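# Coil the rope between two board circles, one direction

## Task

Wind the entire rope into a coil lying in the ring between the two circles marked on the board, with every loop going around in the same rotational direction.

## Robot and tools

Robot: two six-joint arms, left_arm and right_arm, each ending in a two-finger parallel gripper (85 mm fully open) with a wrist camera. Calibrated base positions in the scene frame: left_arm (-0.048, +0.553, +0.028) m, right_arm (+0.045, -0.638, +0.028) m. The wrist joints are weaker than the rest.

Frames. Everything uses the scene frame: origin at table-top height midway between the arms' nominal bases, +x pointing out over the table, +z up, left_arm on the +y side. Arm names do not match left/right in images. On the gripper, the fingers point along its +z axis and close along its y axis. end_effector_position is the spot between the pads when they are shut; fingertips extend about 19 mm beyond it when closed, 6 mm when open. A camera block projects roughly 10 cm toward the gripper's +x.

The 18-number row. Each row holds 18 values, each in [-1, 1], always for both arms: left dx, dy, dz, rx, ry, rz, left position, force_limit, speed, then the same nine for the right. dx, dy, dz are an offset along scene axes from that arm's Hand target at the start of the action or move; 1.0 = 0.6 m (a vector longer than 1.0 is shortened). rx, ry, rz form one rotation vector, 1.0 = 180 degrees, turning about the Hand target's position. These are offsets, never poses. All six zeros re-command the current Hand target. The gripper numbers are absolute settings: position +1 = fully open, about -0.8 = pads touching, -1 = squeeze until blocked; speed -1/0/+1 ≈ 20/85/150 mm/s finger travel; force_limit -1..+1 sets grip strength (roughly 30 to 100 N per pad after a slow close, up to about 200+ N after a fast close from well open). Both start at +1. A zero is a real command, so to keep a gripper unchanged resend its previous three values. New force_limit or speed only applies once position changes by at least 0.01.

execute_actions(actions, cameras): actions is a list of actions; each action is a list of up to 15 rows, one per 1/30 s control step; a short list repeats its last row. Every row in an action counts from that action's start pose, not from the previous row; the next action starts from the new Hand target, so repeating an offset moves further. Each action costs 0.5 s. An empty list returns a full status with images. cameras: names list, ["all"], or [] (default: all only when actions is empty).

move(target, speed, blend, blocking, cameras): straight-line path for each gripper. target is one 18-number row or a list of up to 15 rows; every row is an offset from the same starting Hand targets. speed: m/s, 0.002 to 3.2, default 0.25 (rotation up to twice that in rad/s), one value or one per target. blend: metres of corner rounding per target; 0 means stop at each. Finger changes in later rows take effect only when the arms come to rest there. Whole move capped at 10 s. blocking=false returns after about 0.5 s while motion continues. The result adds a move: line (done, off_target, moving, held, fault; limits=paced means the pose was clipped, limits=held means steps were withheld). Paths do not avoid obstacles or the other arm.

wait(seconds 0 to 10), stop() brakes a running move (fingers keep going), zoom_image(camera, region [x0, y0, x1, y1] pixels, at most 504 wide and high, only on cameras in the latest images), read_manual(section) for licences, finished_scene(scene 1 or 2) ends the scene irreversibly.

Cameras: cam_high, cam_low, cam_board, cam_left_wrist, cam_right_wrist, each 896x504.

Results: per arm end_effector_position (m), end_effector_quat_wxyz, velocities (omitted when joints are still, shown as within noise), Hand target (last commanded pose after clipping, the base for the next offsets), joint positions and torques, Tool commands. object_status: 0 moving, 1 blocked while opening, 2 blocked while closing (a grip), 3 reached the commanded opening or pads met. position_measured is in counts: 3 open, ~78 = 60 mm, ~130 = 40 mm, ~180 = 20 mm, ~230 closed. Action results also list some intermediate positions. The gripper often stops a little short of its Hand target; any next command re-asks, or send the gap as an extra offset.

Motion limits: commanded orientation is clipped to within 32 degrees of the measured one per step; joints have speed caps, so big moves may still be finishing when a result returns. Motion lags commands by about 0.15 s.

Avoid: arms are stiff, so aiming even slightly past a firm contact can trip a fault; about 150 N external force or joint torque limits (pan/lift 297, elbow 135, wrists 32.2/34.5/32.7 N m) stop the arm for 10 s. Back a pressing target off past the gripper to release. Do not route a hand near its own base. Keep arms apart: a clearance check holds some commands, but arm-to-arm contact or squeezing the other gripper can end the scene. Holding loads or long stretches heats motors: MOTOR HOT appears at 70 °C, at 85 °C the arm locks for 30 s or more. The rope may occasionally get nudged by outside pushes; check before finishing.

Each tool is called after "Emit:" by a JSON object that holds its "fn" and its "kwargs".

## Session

Scene 1 was done. Now scene 2.

Emit:
{"fn": "execute_actions", "kwargs": {"actions": [], "cameras": ["all"]}}

Scene clock: 0.00 s.
left_arm: end_effector_position=(+0.4254, +0.3709, +0.3860) position_measured=3 object_status=3 end_effector_quat_wxyz=(-0.010, +0.982, +0.189, -0.008) | right_arm: end_effector_position=(+0.1333, -0.3455, +0.3406) position_measured=3 object_status=3 end_effector_quat_wxyz=(-0.082, +0.969, -0.016, +0.234)
Joint positions: left_arm=[2.419 -1.884 2.131 -1.792 -1.571 2.037] | right_arm=[4.085 -2.51 2.594 -2.072 -1.855 -2.224]
Joint velocities: within noise
Joint torques (N m): no reading
Hand target: left_arm +0.4254, +0.3709, +0.3860; -0.010, +0.982, +0.189, -0.008 | right_arm +0.1333, -0.3455, +0.3406; -0.082, +0.969, -0.016, +0.234
Tool commands: left_gripper/position=+1.0 left_gripper/force_limit=+1.0 left_gripper/speed=+1.0 right_gripper/position=+1.0 right_gripper/force_limit=+1.0 right_gripper/speed=+1.0

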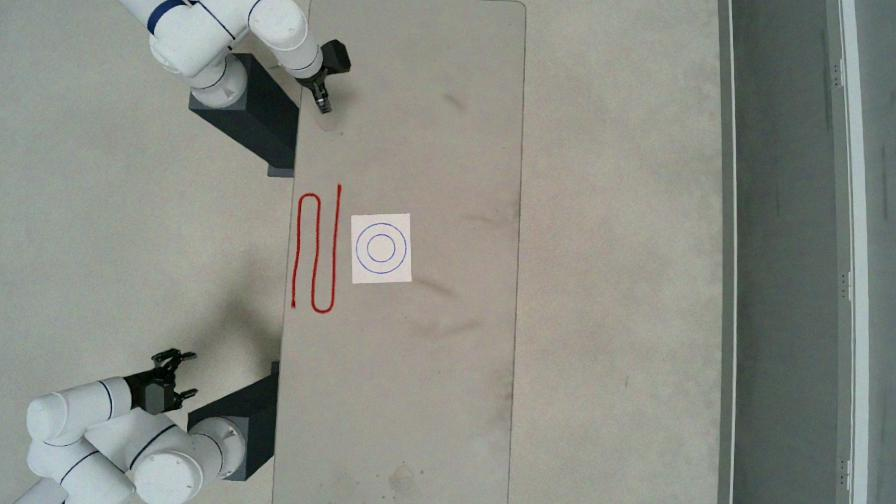

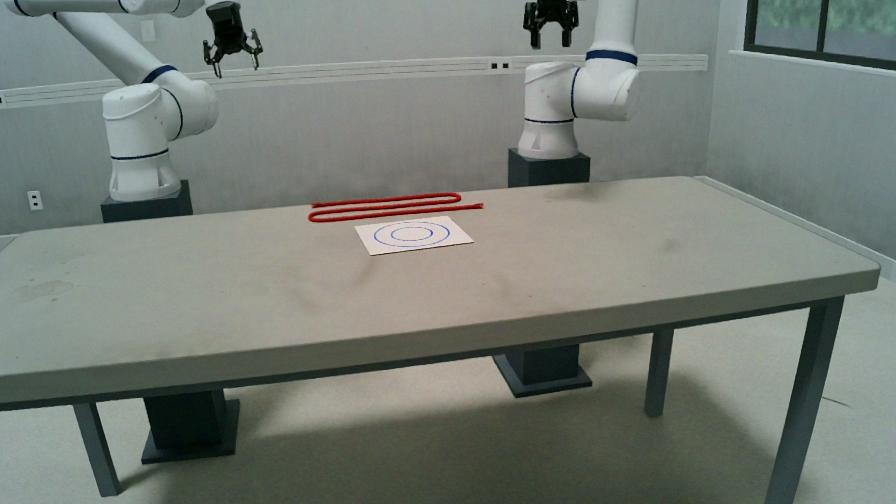

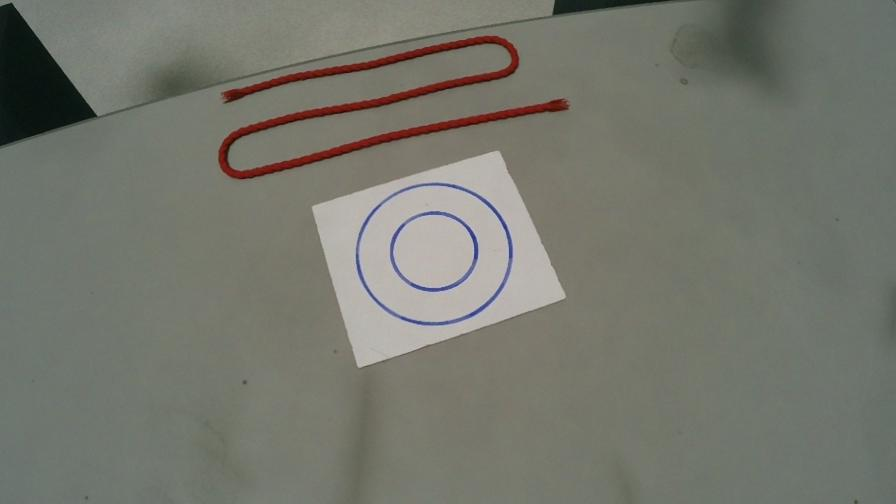

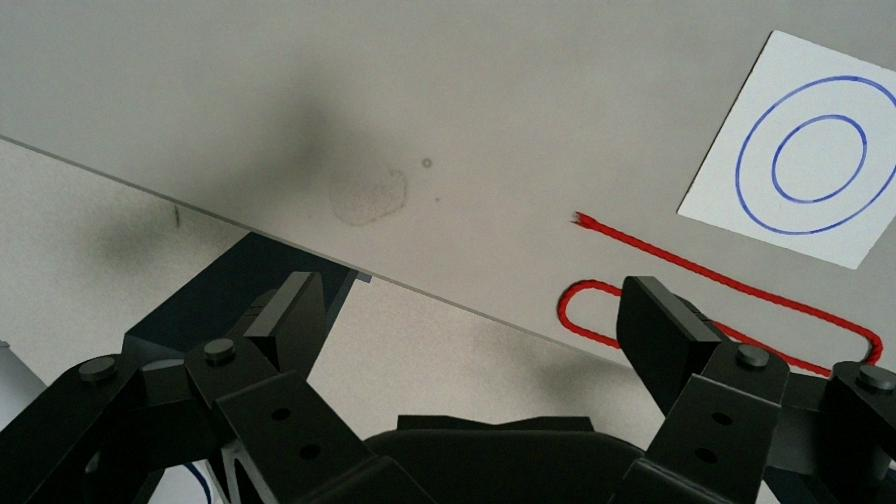

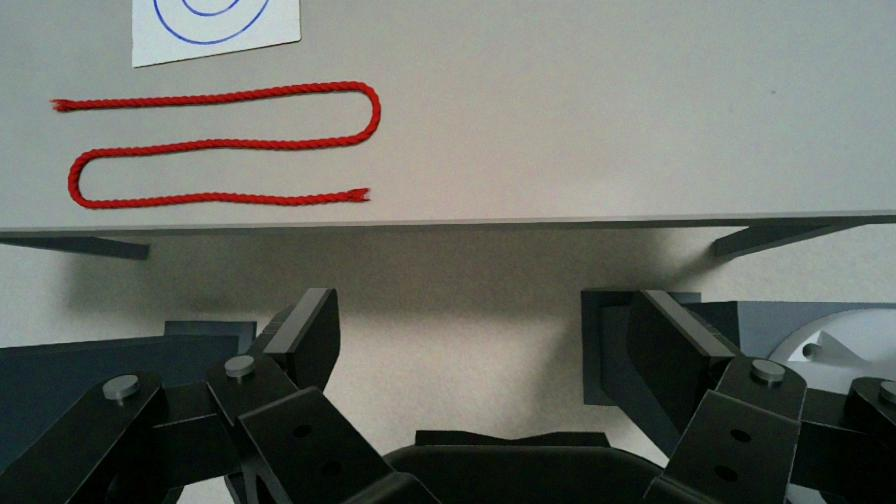

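Emit:
{"fn": "move", "kwargs": {"target": [[-0.1757,0.2152,0.0567,0,0,0,0.5,-0.5,0, 0.3612,0.4092,0.099,0.1481,0.1348,-0.7153,-0.2,-0.5,-0.5]], "speed": [0.35], "cameras": ["cam_high","cam_board"]}}

Emit:
{"fn": "zoom_image", "kwargs": {"camera": "cam_board", "region": [300, 140, 580, 380]}}

Scene clock: 60.00 s.
left_arm: end_effector_position=(+0.3200, +0.5000, +0.4200) position_measured=66 object_status=3 end_effector_quat_wxyz=(-0.010, +0.982, +0.189, -0.008) | right_arm: end_effector_position=(+0.3500, -0.1000, +0.4000) position_measured=154 object_status=3 end_effector_quat_wxyz=(+0.000, -0.391, +0.920, +0.000)
Joint positions: left_arm=[2.501 -2.187 2.226 -1.585 -1.569 2.119] | right_arm=[3.903 -1.695 1.968 -1.844 -1.571 -0.04]
Joint torques (N m): left_arm=[16.29 -3.29 -43.41 -1.55 1.88 3.28] | right_arm=[-16.21 -16.97 -59.47 -0.06 3.39 1.6]
Hand target: left_arm +0.3200, +0.5000, +0.4201; -0.010, +0.982, +0.189, -0.008 | right_arm +0.3500, -0.1000, +0.4000; +0.000, -0.391, +0.920, +0.000
Off the commanded pose: left_arm 0.000 m, 0 deg | right_arm 0.000 m, 0 deg.
move: done
Images, in order (width x height): cam_high 896x504, cam_board 896x504.

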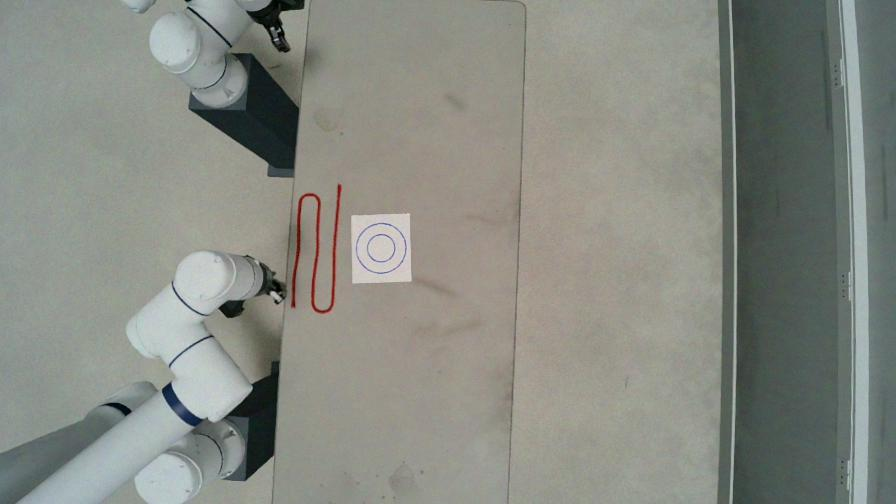

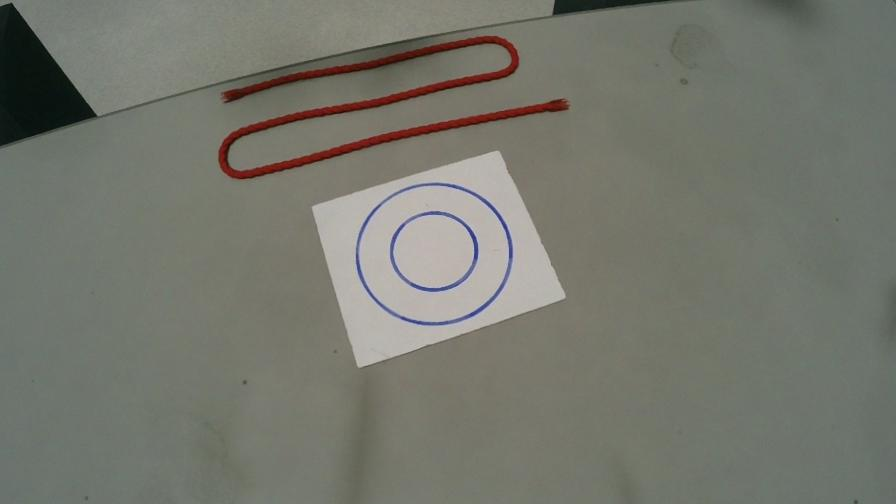

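Scaled by 1.800 from the camera's 896x504 image, which has a finer 1280x720 frame.

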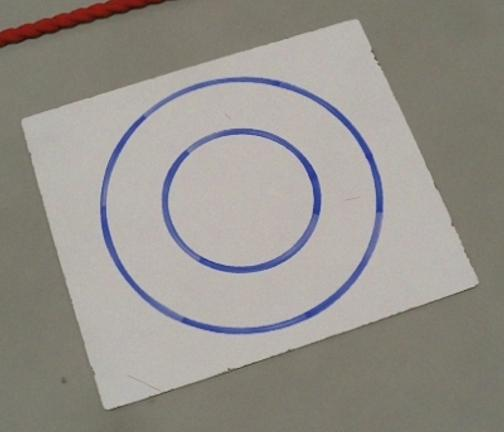

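Emit:
{"fn": "move", "kwargs": {"target": [[0,0,0,0,0,0,0.5,-0.5,0, 0.0617,0.475,-0.25,0,0,-0.7356,-0.2,-0.5,-0.5]], "speed": [0.35], "cameras": ["cam_right_wrist","cam_board"]}}

Scene clock: 64.93 s.
left_arm: end_effector_position=(+0.3200, +0.5000, +0.4201) position_measured=66 object_status=3 end_effector_quat_wxyz=(-0.010, +0.982, +0.189, -0.008) | right_arm: end_effector_position=(+0.3870, +0.1850, +0.2500) position_measured=154 object_status=3 end_effector_quat_wxyz=(+0.000, +0.684, +0.729, +0.000)
Joint positions: left_arm=[2.501 -2.187 2.226 -1.585 -1.569 2.119] | right_arm=[4.116 -1.16 1.628 -2.038 -1.571 2.484]
Joint torques (N m): left_arm=[15.79 -4.82 -43.64 -1.6 1.75 3.12] | right_arm=[31.06 -66.98 -55.85 -0.54 0.1 1.82]
Hand target: left_arm +0.3200, +0.5000, +0.4201; -0.010, +0.982, +0.189, -0.008 | right_arm +0.3870, +0.1850, +0.2500; +0.000, +0.684, +0.729, +0.000
Off the commanded pose: left_arm 0.000 m, 0 deg | right_arm 0.000 m, 0 deg.
move: done
Images, in order (width x height): cam_board 896x504, cam_right_wrist 896x504.

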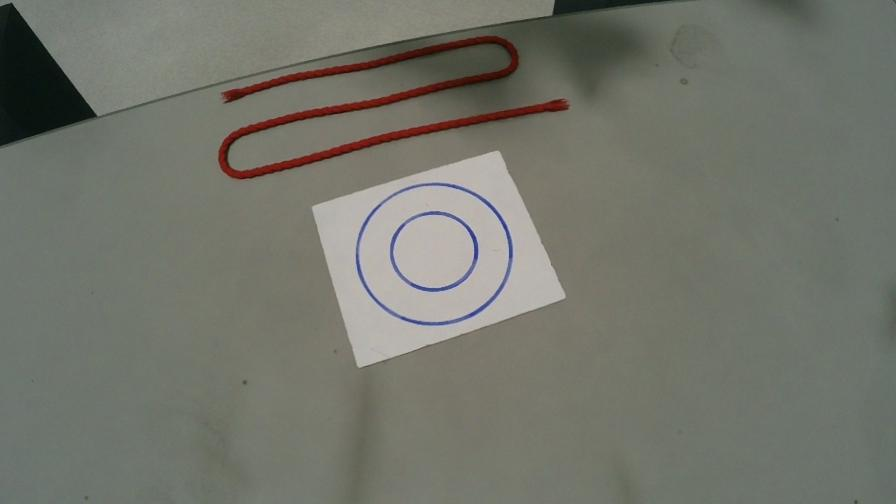

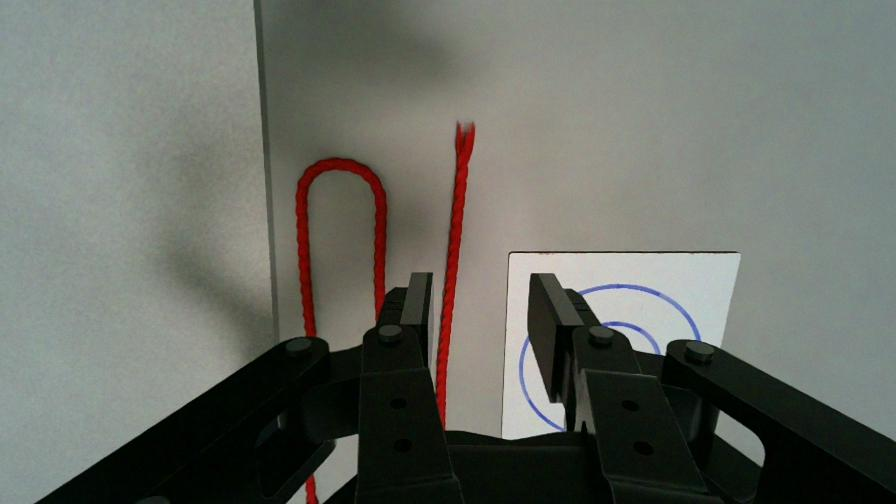

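Emit:
{"fn": "move", "kwargs": {"target": [[0,0,0,0,0,0,0.5,-0.5,0, 0.0022,0,-0.30,0,0,-0.0261,-0.2,-0.5,-0.5],[0,0,0,0,0,0,0.5,-0.5,0, 0.0022,0,-0.3733,0,0,-0.0261,-0.2,-0.5,-0.5]], "speed": [0.2,0.06], "cameras": ["cam_right_wrist"]}}

Scene clock: 71.20 s.
left_arm: end_effector_position=(+0.3200, +0.5000, +0.4201) position_measured=66 object_status=3 end_effector_quat_wxyz=(-0.010, +0.982, +0.189, -0.008) | right_arm: end_effector_position=(+0.3884, +0.1850, +0.0262) position_measured=154 object_status=3 end_effector_quat_wxyz=(+0.000, +0.714, +0.700, +0.000)
Joint positions: left_arm=[2.501 -2.187 2.226 -1.585 -1.569 2.119] | right_arm=[4.115 -0.94 1.752 -2.382 -1.571 2.565]
Joint torques (N m): left_arm=[15.61 -6.7 -43.1 -1.09 1.88 2.95] | right_arm=[4.55 -71.82 -30.4 -14.13 0.01 1.45]
Hand target: left_arm +0.3200, +0.5000, +0.4201; -0.010, +0.982, +0.189, -0.008 | right_arm +0.3884, +0.1850, +0.0260; +0.000, +0.714, +0.700, +0.000
Off the commanded pose: left_arm 0.000 m, 0 deg | right_arm 0.000 m, 0 deg.
move: done
Images, in order (width x height): cam_right_wrist 896x504.

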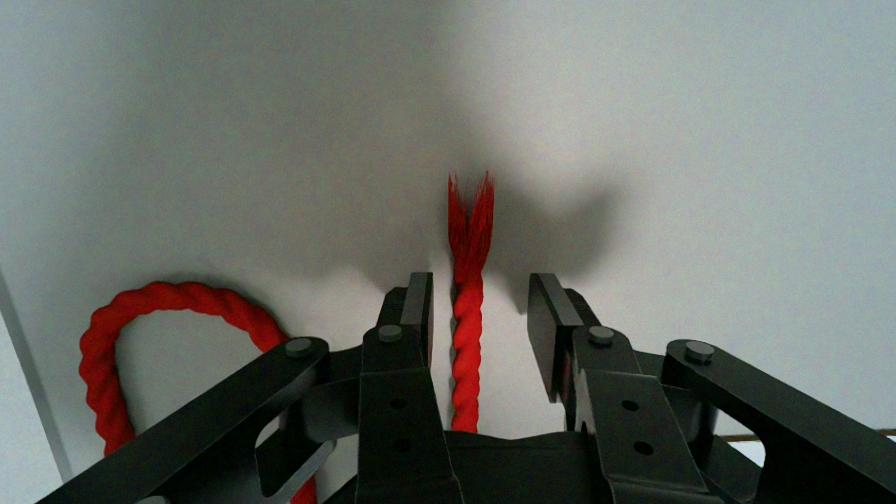

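Emit:
{"fn": "move", "kwargs": {"target": [[0,0,0,0,0,0,0.5,-0.5,0, 0,0,0,0,0,0,-1,-0.5,-0.8]], "speed": [0.06], "cameras": ["cam_right_wrist"]}}

Scene clock: 73.67 s.
left_arm: end_effector_position=(+0.3200, +0.5000, +0.4201) position_measured=66 object_status=3 end_effector_quat_wxyz=(-0.010, +0.982, +0.189, -0.008) | right_arm: end_effector_position=(+0.3884, +0.1850, +0.0260) position_measured=219 object_status=0 end_effector_quat_wxyz=(+0.000, +0.714, +0.700, +0.000)
Joint positions: left_arm=[2.501 -2.187 2.226 -1.585 -1.569 2.119] | right_arm=[4.115 -0.94 1.752 -2.382 -1.571 2.565]
Joint torques (N m): left_arm=[17.16 -6.57 -43.33 -1.11 1.43 2.69] | right_arm=[27.32 -73.58 -29.83 -12.39 0.72 1.64]
Hand target: left_arm +0.3200, +0.5000, +0.4201; -0.010, +0.982, +0.189, -0.008 | right_arm +0.3884, +0.1850, +0.0260; +0.000, +0.714, +0.700, +0.000
Off the commanded pose: left_arm 0.000 m, 0 deg | right_arm 0.000 m, 0 deg.
move: done
Images, in order (width x height): cam_right_wrist 896x504.

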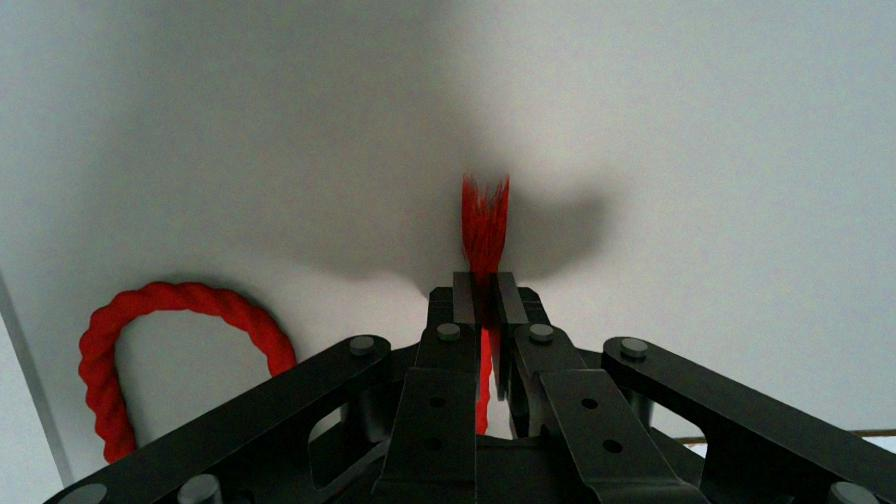

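Emit:
{"fn": "move", "kwargs": {"target": [[0,0,0,0,0,0,0.5,-0.5,0, 0.0027,-0.1417,0.1333,0,0,0,-1,-0.5,-0.8],[0,0,0,0,0,0,0.5,-0.5,0, 0.0143,-0.3083,0.29,0.111,-0.002,0,-1,-0.5,-0.8],[0,0,0,0,0,0,0.5,-0.5,0, 0.026,-0.4583,0.44,0.194,-0.003,0,-1,-0.5,-0.8],[0,0,0,0,0,0,0.5,-0.5,0, 0.0343,-0.575,0.5483,0.278,-0.005,0,-1,-0.5,-0.8]], "speed": [0.1,0.12,0.12,0.1], "blend": [0.03,0.03,0.03,0], "cameras": ["cam_board","cam_low"]}}

Scene clock: 94.50 s.
left_arm: end_effector_position=(+0.3200, +0.5000, +0.4201) position_measured=66 object_status=3 end_effector_quat_wxyz=(-0.010, +0.982, +0.189, -0.008) | right_arm: end_effector_position=(+0.4089, -0.1600, +0.3550) position_measured=219 object_status=2 end_effector_quat_wxyz=(-0.296, +0.647, +0.635, +0.301)
Joint positions: left_arm=[2.501 -2.187 2.226 -1.585 -1.569 2.119] | right_arm=[3.366 -1.875 2.444 -2.42 -0.733 1.942]
Joint torques (N m): left_arm=[17.48 -3.24 -43.6 -1.19 1.5 2.98] | right_arm=[-17.22 -32.47 -37.72 -0.47 6.39 -2.31]
Hand target: left_arm +0.3200, +0.5000, +0.4201; -0.010, +0.982, +0.189, -0.008 | right_arm +0.4089, -0.1600, +0.3550; -0.296, +0.647, +0.635, +0.302
Off the commanded pose: left_arm 0.000 m, 0 deg | right_arm 0.000 m, 0 deg.
move: done
Images, in order (width x height): cam_low 896x504, cam_board 896x504.

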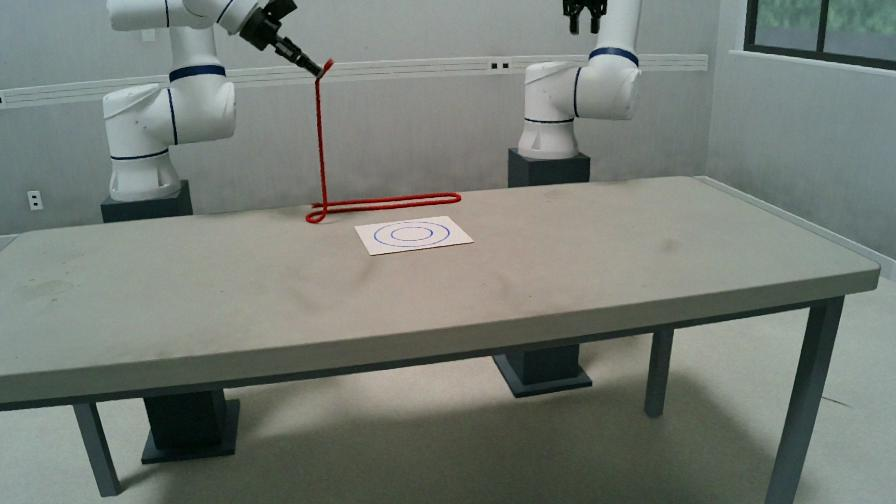

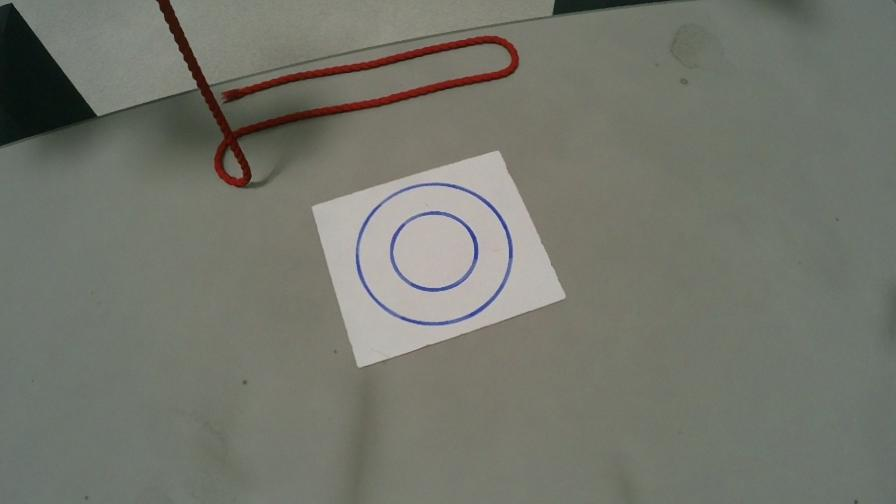

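Emit:
{"fn": "move", "kwargs": {"target": [[0,0,0,0,0,0,0.5,-0.5,0, -0.0483,-0.0333,0.075,0.026,-0.012,-0.133,-1,-0.5,-0.8],[0,0,0,0,0,0,0.5,-0.5,0, -0.1017,-0.0083,0.1583,0.0518,-0.0242,-0.2656,-1,-0.5,-0.8],[0,0,0,0,0,0,0.5,-0.5,0, -0.115,0.2667,0.425,0.0518,-0.0242,-0.2656,-1,-0.5,-0.8],[0,0,0,0,0,0,0.5,-0.5,0, -0.1267,0.4833,0.6583,0.0518,-0.0242,-0.2656,-1,-0.5,-0.8]], "speed": [0.15,0.15,0.12,0.12], "blend": [0.02,0.02,0.03,0], "cameras": ["cam_board","cam_low"]}}

Scene clock: 105.70 s.
left_arm: end_effector_position=(+0.3200, +0.5000, +0.4201) position_measured=66 object_status=3 end_effector_quat_wxyz=(-0.010, +0.982, +0.189, -0.008) | right_arm: end_effector_position=(+0.3329, +0.1299, +0.7499) position_measured=219 object_status=2 end_effector_quat_wxyz=(-0.175, +0.811, +0.303, +0.468)
Joint positions: left_arm=[2.501 -2.187 2.226 -1.585 -1.569 2.119] | right_arm=[4.247 -1.634 1.715 -2.665 -1.907 3.346]
Joint torques (N m): left_arm=[15.1 -5.41 -42.15 -1.19 1.42 2.16] | right_arm=[31.86 -27.28 -61.23 -0.45 -1.56 1.65]
Hand target: left_arm +0.3200, +0.5000, +0.4201; -0.010, +0.982, +0.189, -0.008 | right_arm +0.3329, +0.1300, +0.7500; -0.175, +0.811, +0.303, +0.468
Off the commanded pose: left_arm 0.000 m, 0 deg | right_arm 0.000 m, 0 deg.
move: done
Images, in order (width x height): cam_low 896x504, cam_board 896x504.

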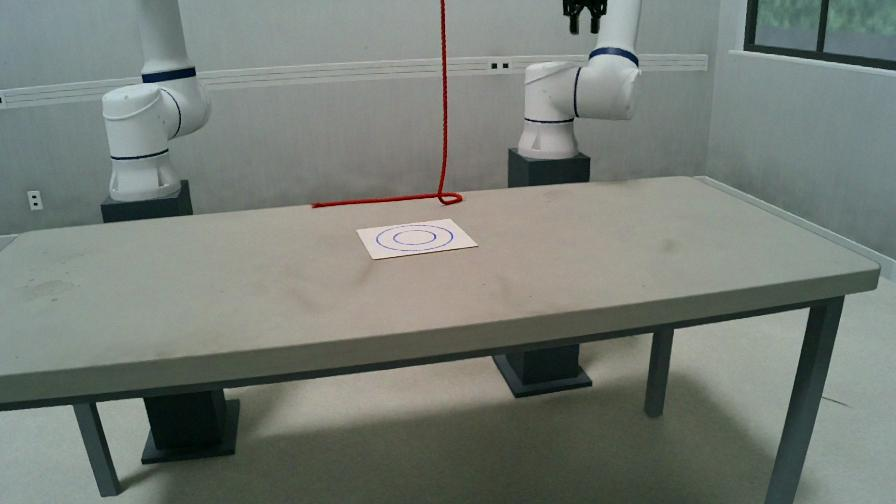

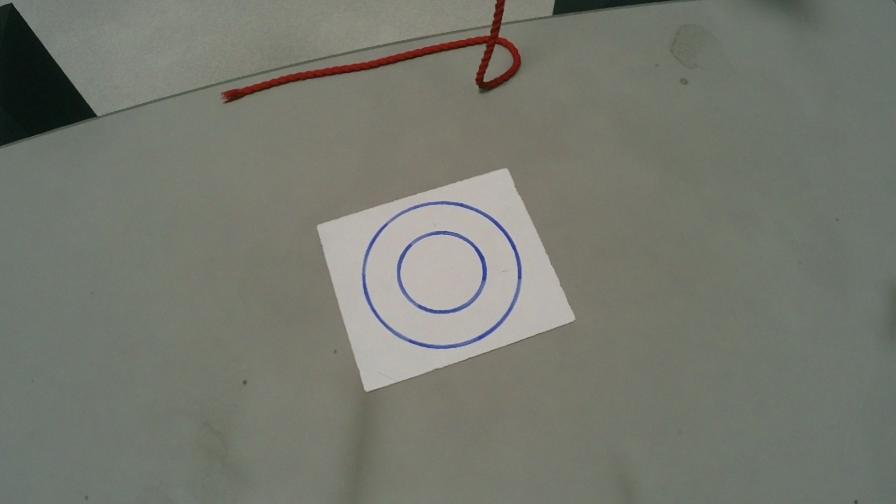

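Emit:
{"fn": "move", "kwargs": {"target": [[0,0,0,0,0,0,0.5,-0.5,0, -0.0465,0.05,0.0833,0,0,0,-1,-0.5,-0.8],[0,0,0,0,0,0,0.5,-0.5,0, -0.0965,0.0333,0.1833,0,0,0,-1,-0.5,-0.8],[0,0,0,0,0,0,0.5,-0.5,0, -0.0882,-0.1333,0.35,0,0,0,-1,-0.5,-0.8]], "speed": [0.1,0.1,0.12], "blend": [0.02,0.02,0], "cameras": ["cam_board","cam_low","cam_high"]}}

Scene clock: 112.90 s.
left_arm: end_effector_position=(+0.3200, +0.5000, +0.4201) position_measured=66 object_status=3 end_effector_quat_wxyz=(-0.010, +0.982, +0.189, -0.008) | right_arm: end_effector_position=(+0.2800, +0.0501, +0.9599) position_measured=219 object_status=2 end_effector_quat_wxyz=(-0.175, +0.811, +0.303, +0.468)
Joint positions: left_arm=[2.501 -2.187 2.226 -1.585 -1.569 2.119] | right_arm=[4.27 -1.743 1.437 -2.274 -1.927 3.359]
Joint torques (N m): left_arm=[15.53 -5.65 -43.46 -1.39 1.24 2.08] | right_arm=[-18.65 -50.4 -59.34 -0.47 2.6 -2.17]
Hand target: left_arm +0.3200, +0.5000, +0.4201; -0.010, +0.982, +0.189, -0.008 | right_arm +0.2800, +0.0500, +0.9600; -0.175, +0.811, +0.303, +0.468
Off the commanded pose: left_arm 0.000 m, 0 deg | right_arm 0.000 m, 0 deg.
move: done
Images, in order (width x height): cam_high 896x504, cam_low 896x504, cam_board 896x504.

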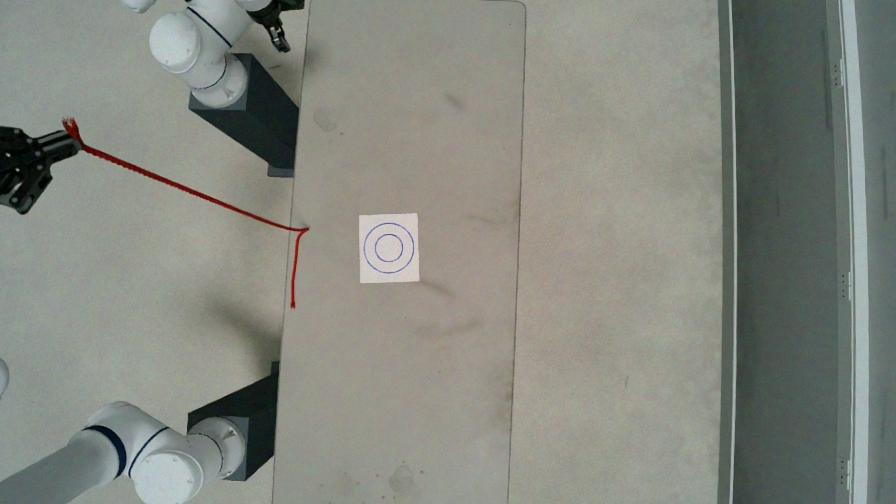

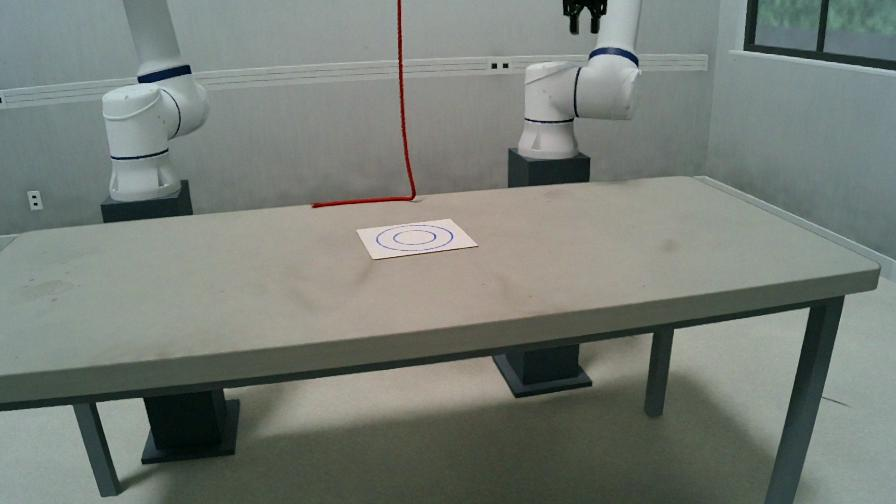

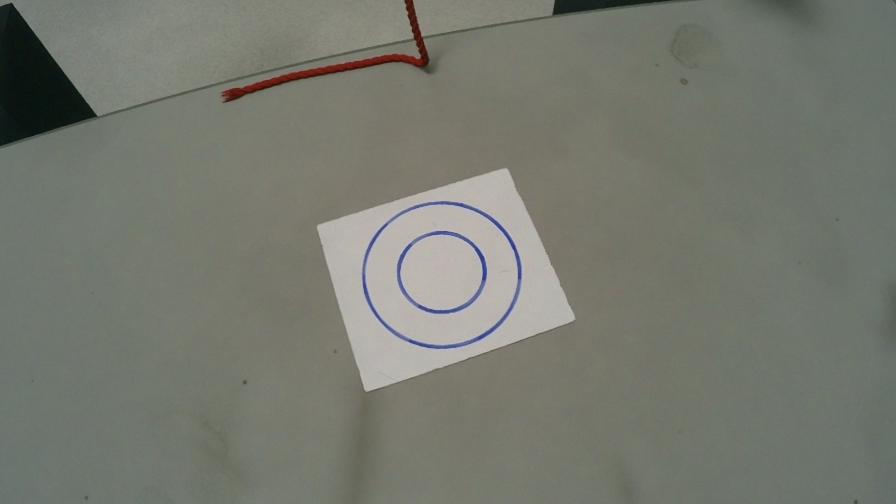

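Emit:
{"fn": "move", "kwargs": {"target": [[0,0,0,0,0,0,0.5,-0.5,0, 0.0333,-0.1667,0.2667,0,0,0,-1,-0.5,-0.8],[0,0,0,0,0,0,0.5,-0.5,0, 0.2333,-0.0833,0.3167,0.0255,-0.0294,0,-1,-0.5,-0.8],[0,0,0,0,0,0,0.5,-0.5,0, 0.4167,-0.05,0.3167,0.0255,-0.0294,0,-1,-0.5,-0.8]], "speed": [0.12,0.1,0.1], "blend": [0.03,0.03,0], "cameras": ["cam_board","cam_low","cam_high"]}}

Scene clock: 120.37 s.
left_arm: end_effector_position=(+0.3200, +0.5000, +0.4201) position_measured=66 object_status=3 end_effector_quat_wxyz=(-0.010, +0.982, +0.189, -0.008) | right_arm: end_effector_position=(+0.5299, +0.0200, +1.1500) position_measured=219 object_status=2 end_effector_quat_wxyz=(-0.194, +0.781, +0.292, +0.517)
Joint positions: left_arm=[2.501 -2.187 2.226 -1.585 -1.569 2.119] | right_arm=[3.856 -1.54 0.958 -2.159 -1.572 3.142]
Joint torques (N m): left_arm=[16.51 -4.4 -43.57 -1.39 1.28 2.04] | right_arm=[-15.86 -27.92 -55.16 -0.21 3.23 -2.08]
Hand target: left_arm +0.3200, +0.5000, +0.4201; -0.010, +0.982, +0.189, -0.008 | right_arm +0.5300, +0.0200, +1.1500; -0.194, +0.781, +0.292, +0.517
Off the commanded pose: left_arm 0.000 m, 0 deg | right_arm 0.000 m, 0 deg.
move: done
Images, in order (width x height): cam_high 896x504, cam_low 896x504, cam_board 896x504.

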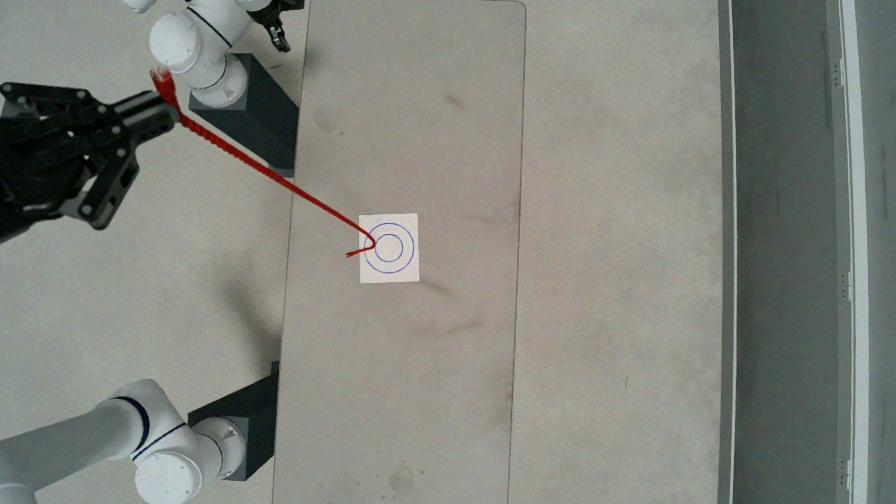

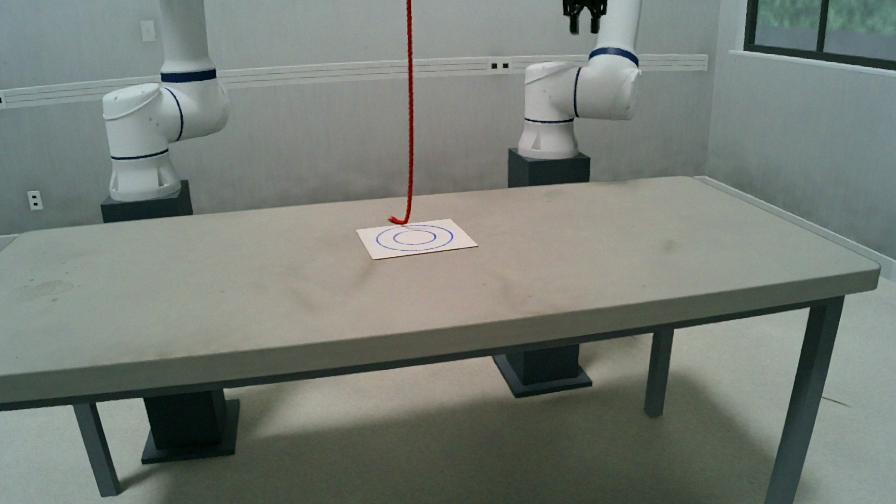

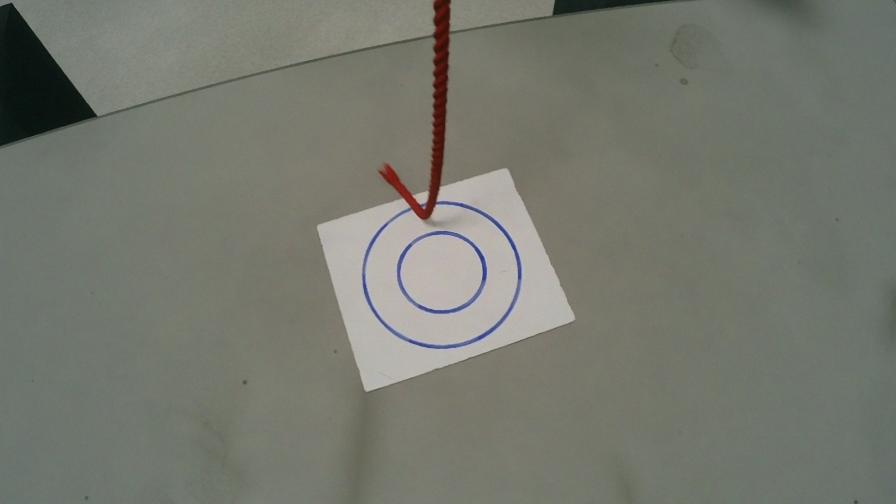

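Emit:
{"fn": "move", "kwargs": {"target": [[0,0,0,0,0,0,0.5,-0.5,0, 0,0,0.0917,0,0,0,-1,-0.5,-0.8]], "speed": [0.06], "cameras": ["cam_board","cam_low"]}}

Scene clock: 134.13 s.
left_arm: end_effector_position=(+0.3200, +0.5000, +0.4201) position_measured=66 object_status=3 end_effector_quat_wxyz=(-0.010, +0.982, +0.189, -0.008) | right_arm: end_effector_position=(+0.5301, +0.0199, +1.2050) position_measured=219 object_status=2 end_effector_quat_wxyz=(-0.194, +0.781, +0.292, +0.517)
Joint positions: left_arm=[2.501 -2.187 2.226 -1.585 -1.569 2.119] | right_arm=[3.856 -1.469 0.76 -2.032 -1.572 3.142]
Joint torques (N m): left_arm=[16.26 -5.58 -43.9 -1.63 0.82 1.94] | right_arm=[1.2 -30.72 -49.17 -0.31 0.15 -1]
Hand target: left_arm +0.3200, +0.5000, +0.4201; -0.010, +0.982, +0.189, -0.008 | right_arm +0.5300, +0.0200, +1.2050; -0.194, +0.781, +0.292, +0.517
Off the commanded pose: left_arm 0.000 m, 0 deg | right_arm 0.000 m, 0 deg.
move: done
Images, in order (width x height): cam_low 896x504, cam_board 896x504.

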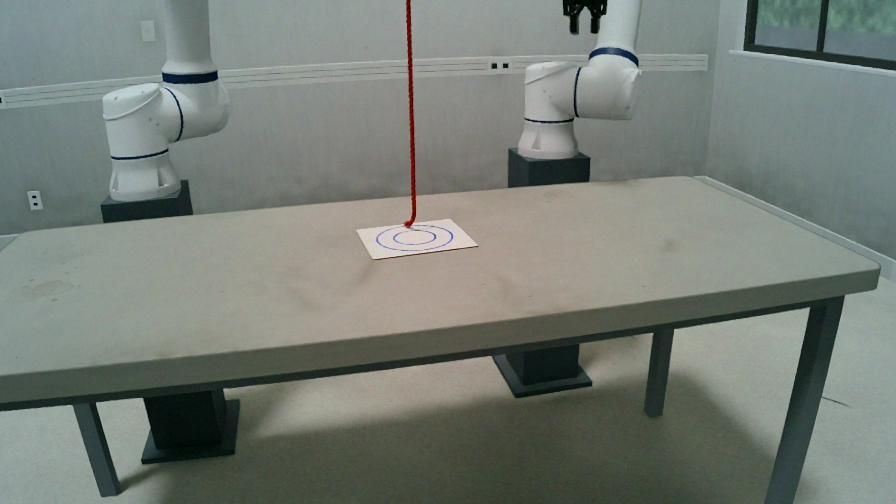

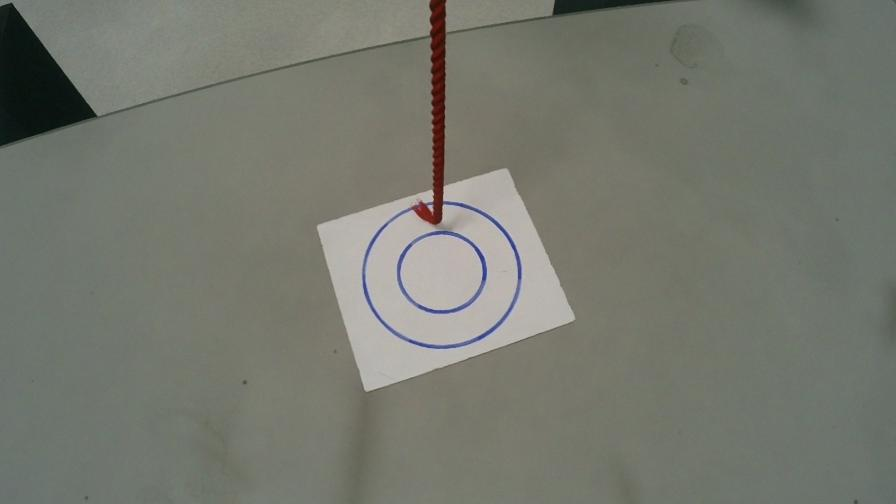

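Emit:
{"fn": "move", "kwargs": {"target": [[0,0,0,0,0,0,0.5,-0.5,0, 0,0,0.0417,0,0,0,-1,-0.5,-0.8],[0,0,0,0,0,0,0.5,-0.5,0, 0.063,0.0718,0.0417,0,0,0,-1,-0.5,-0.8]], "speed": [0.06,0.06], "cameras": ["cam_board","cam_low"]}}

Emit:
{"fn": "zoom_image", "kwargs": {"camera": "cam_board", "region": [300, 150, 600, 400]}}

Scene clock: 144.30 s.
left_arm: end_effector_position=(+0.3200, +0.5000, +0.4201) position_measured=66 object_status=3 end_effector_quat_wxyz=(-0.010, +0.982, +0.189, -0.008) | right_arm: end_effector_position=(+0.5678, +0.0630, +1.2300) position_measured=219 object_status=2 end_effector_quat_wxyz=(-0.194, +0.781, +0.292, +0.517)
Joint positions: left_arm=[2.501 -2.187 2.226 -1.585 -1.569 2.119] | right_arm=[3.869 -1.302 0.486 -1.925 -1.583 3.147]
Joint torques (N m): left_arm=[15.31 -4.8 -43.89 -1.41 0.75 1.67] | right_arm=[30.69 -42.49 -46.48 -0.08 0.05 0.7]
Hand target: left_arm +0.3200, +0.5000, +0.4201; -0.010, +0.982, +0.189, -0.008 | right_arm +0.5678, +0.0631, +1.2300; -0.194, +0.781, +0.292, +0.517
Off the commanded pose: left_arm 0.000 m, 0 deg | right_arm 0.000 m, 0 deg.
move: done
Images, in order (width x height): cam_low 896x504, cam_board 896x504.

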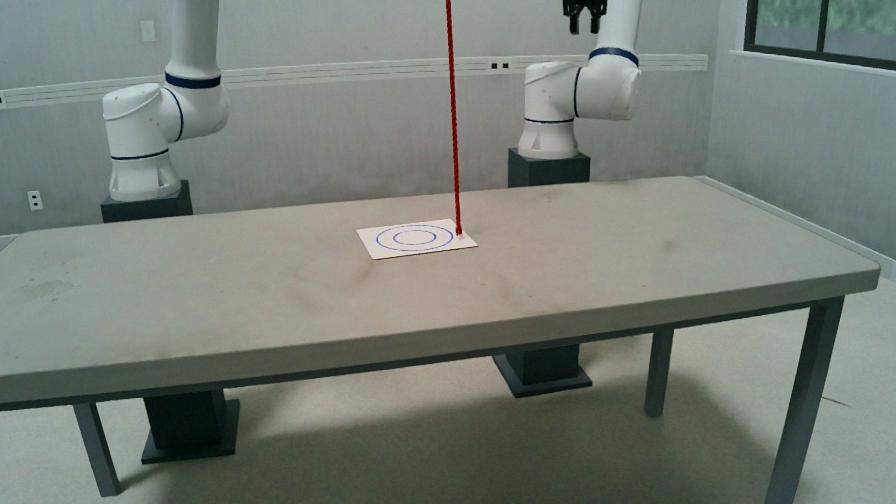

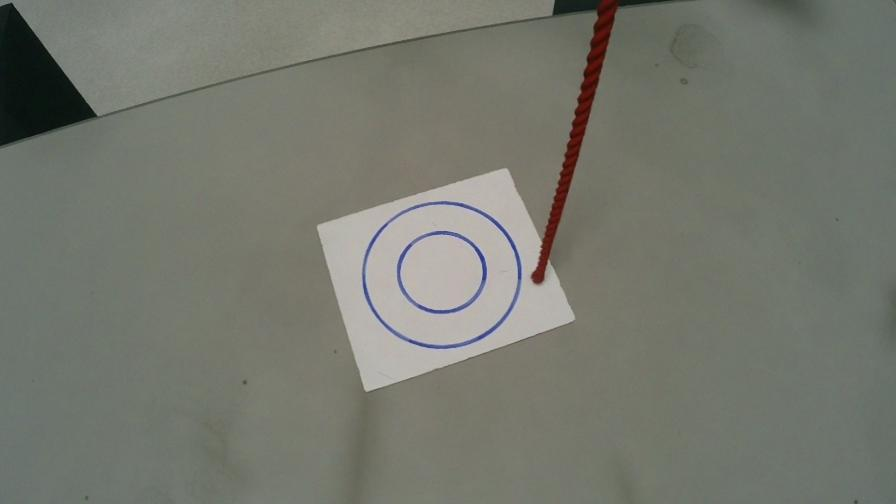

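Scaled by 1.680 from the camera's 896x504 image, which has a finer 1280x720 frame.

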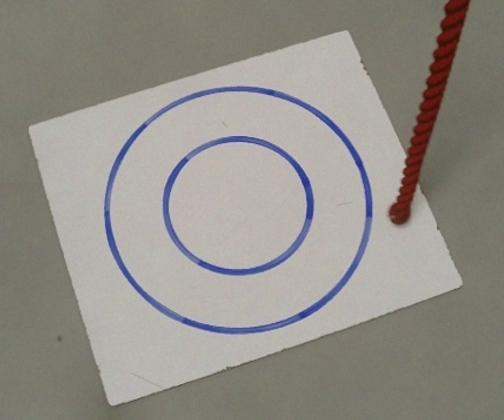

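Emit:
{"fn": "wait", "kwargs": {"seconds": 0.7, "cameras": ["cam_board","cam_low"]}}

Scene clock: 145.77 s.
left_arm: end_effector_position=(+0.3200, +0.5000, +0.4201) position_measured=66 object_status=3 end_effector_quat_wxyz=(-0.010, +0.982, +0.189, -0.008) | right_arm: end_effector_position=(+0.5678, +0.0631, +1.2300) position_measured=219 object_status=2 end_effector_quat_wxyz=(-0.194, +0.781, +0.292, +0.517)
Joint positions: left_arm=[2.501 -2.187 2.226 -1.585 -1.569 2.119] | right_arm=[3.869 -1.301 0.486 -1.925 -1.583 3.147]
Joint torques (N m): left_arm=[14.22 -4.73 -43.72 -1.98 1.28 1.37] | right_arm=[29.61 -42.05 -46.28 -0.22 0.13 0.8]
Hand target: left_arm +0.3200, +0.5000, +0.4201; -0.010, +0.982, +0.189, -0.008 | right_arm +0.5678, +0.0631, +1.2300; -0.194, +0.781, +0.292, +0.517
Tool commands: left_gripper/position=+0.5 left_gripper/force_limit=-0.5 left_gripper/speed=+0.0 right_gripper/position=-1.0 right_gripper/force_limit=-0.5 right_gripper/speed=-0.8
Off the commanded pose: left_arm 0.000 m, 0 deg | right_arm 0.000 m, 0 deg.
wait: 0.70 s; at rest from the start
Images, in order (width x height): cam_low 896x504, cam_board 896x504.

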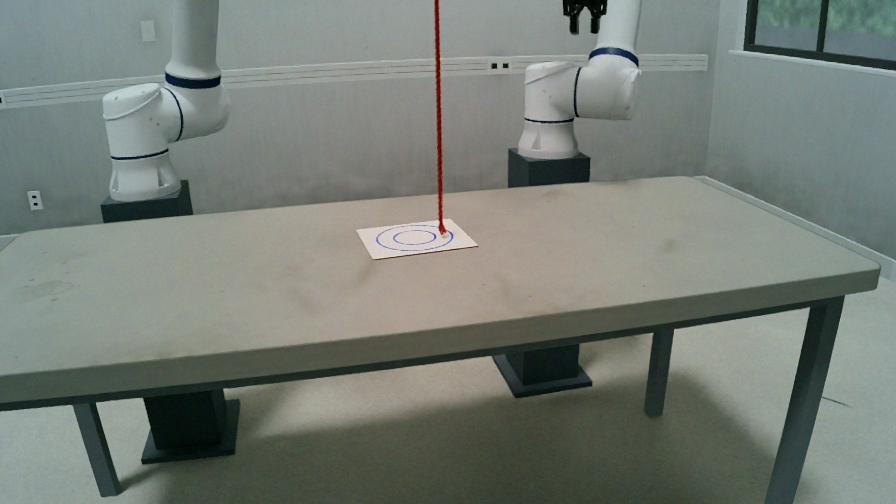

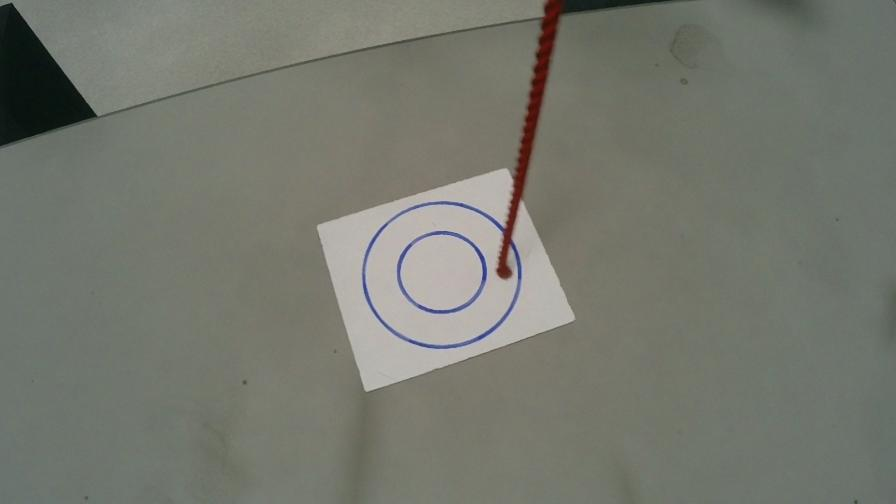

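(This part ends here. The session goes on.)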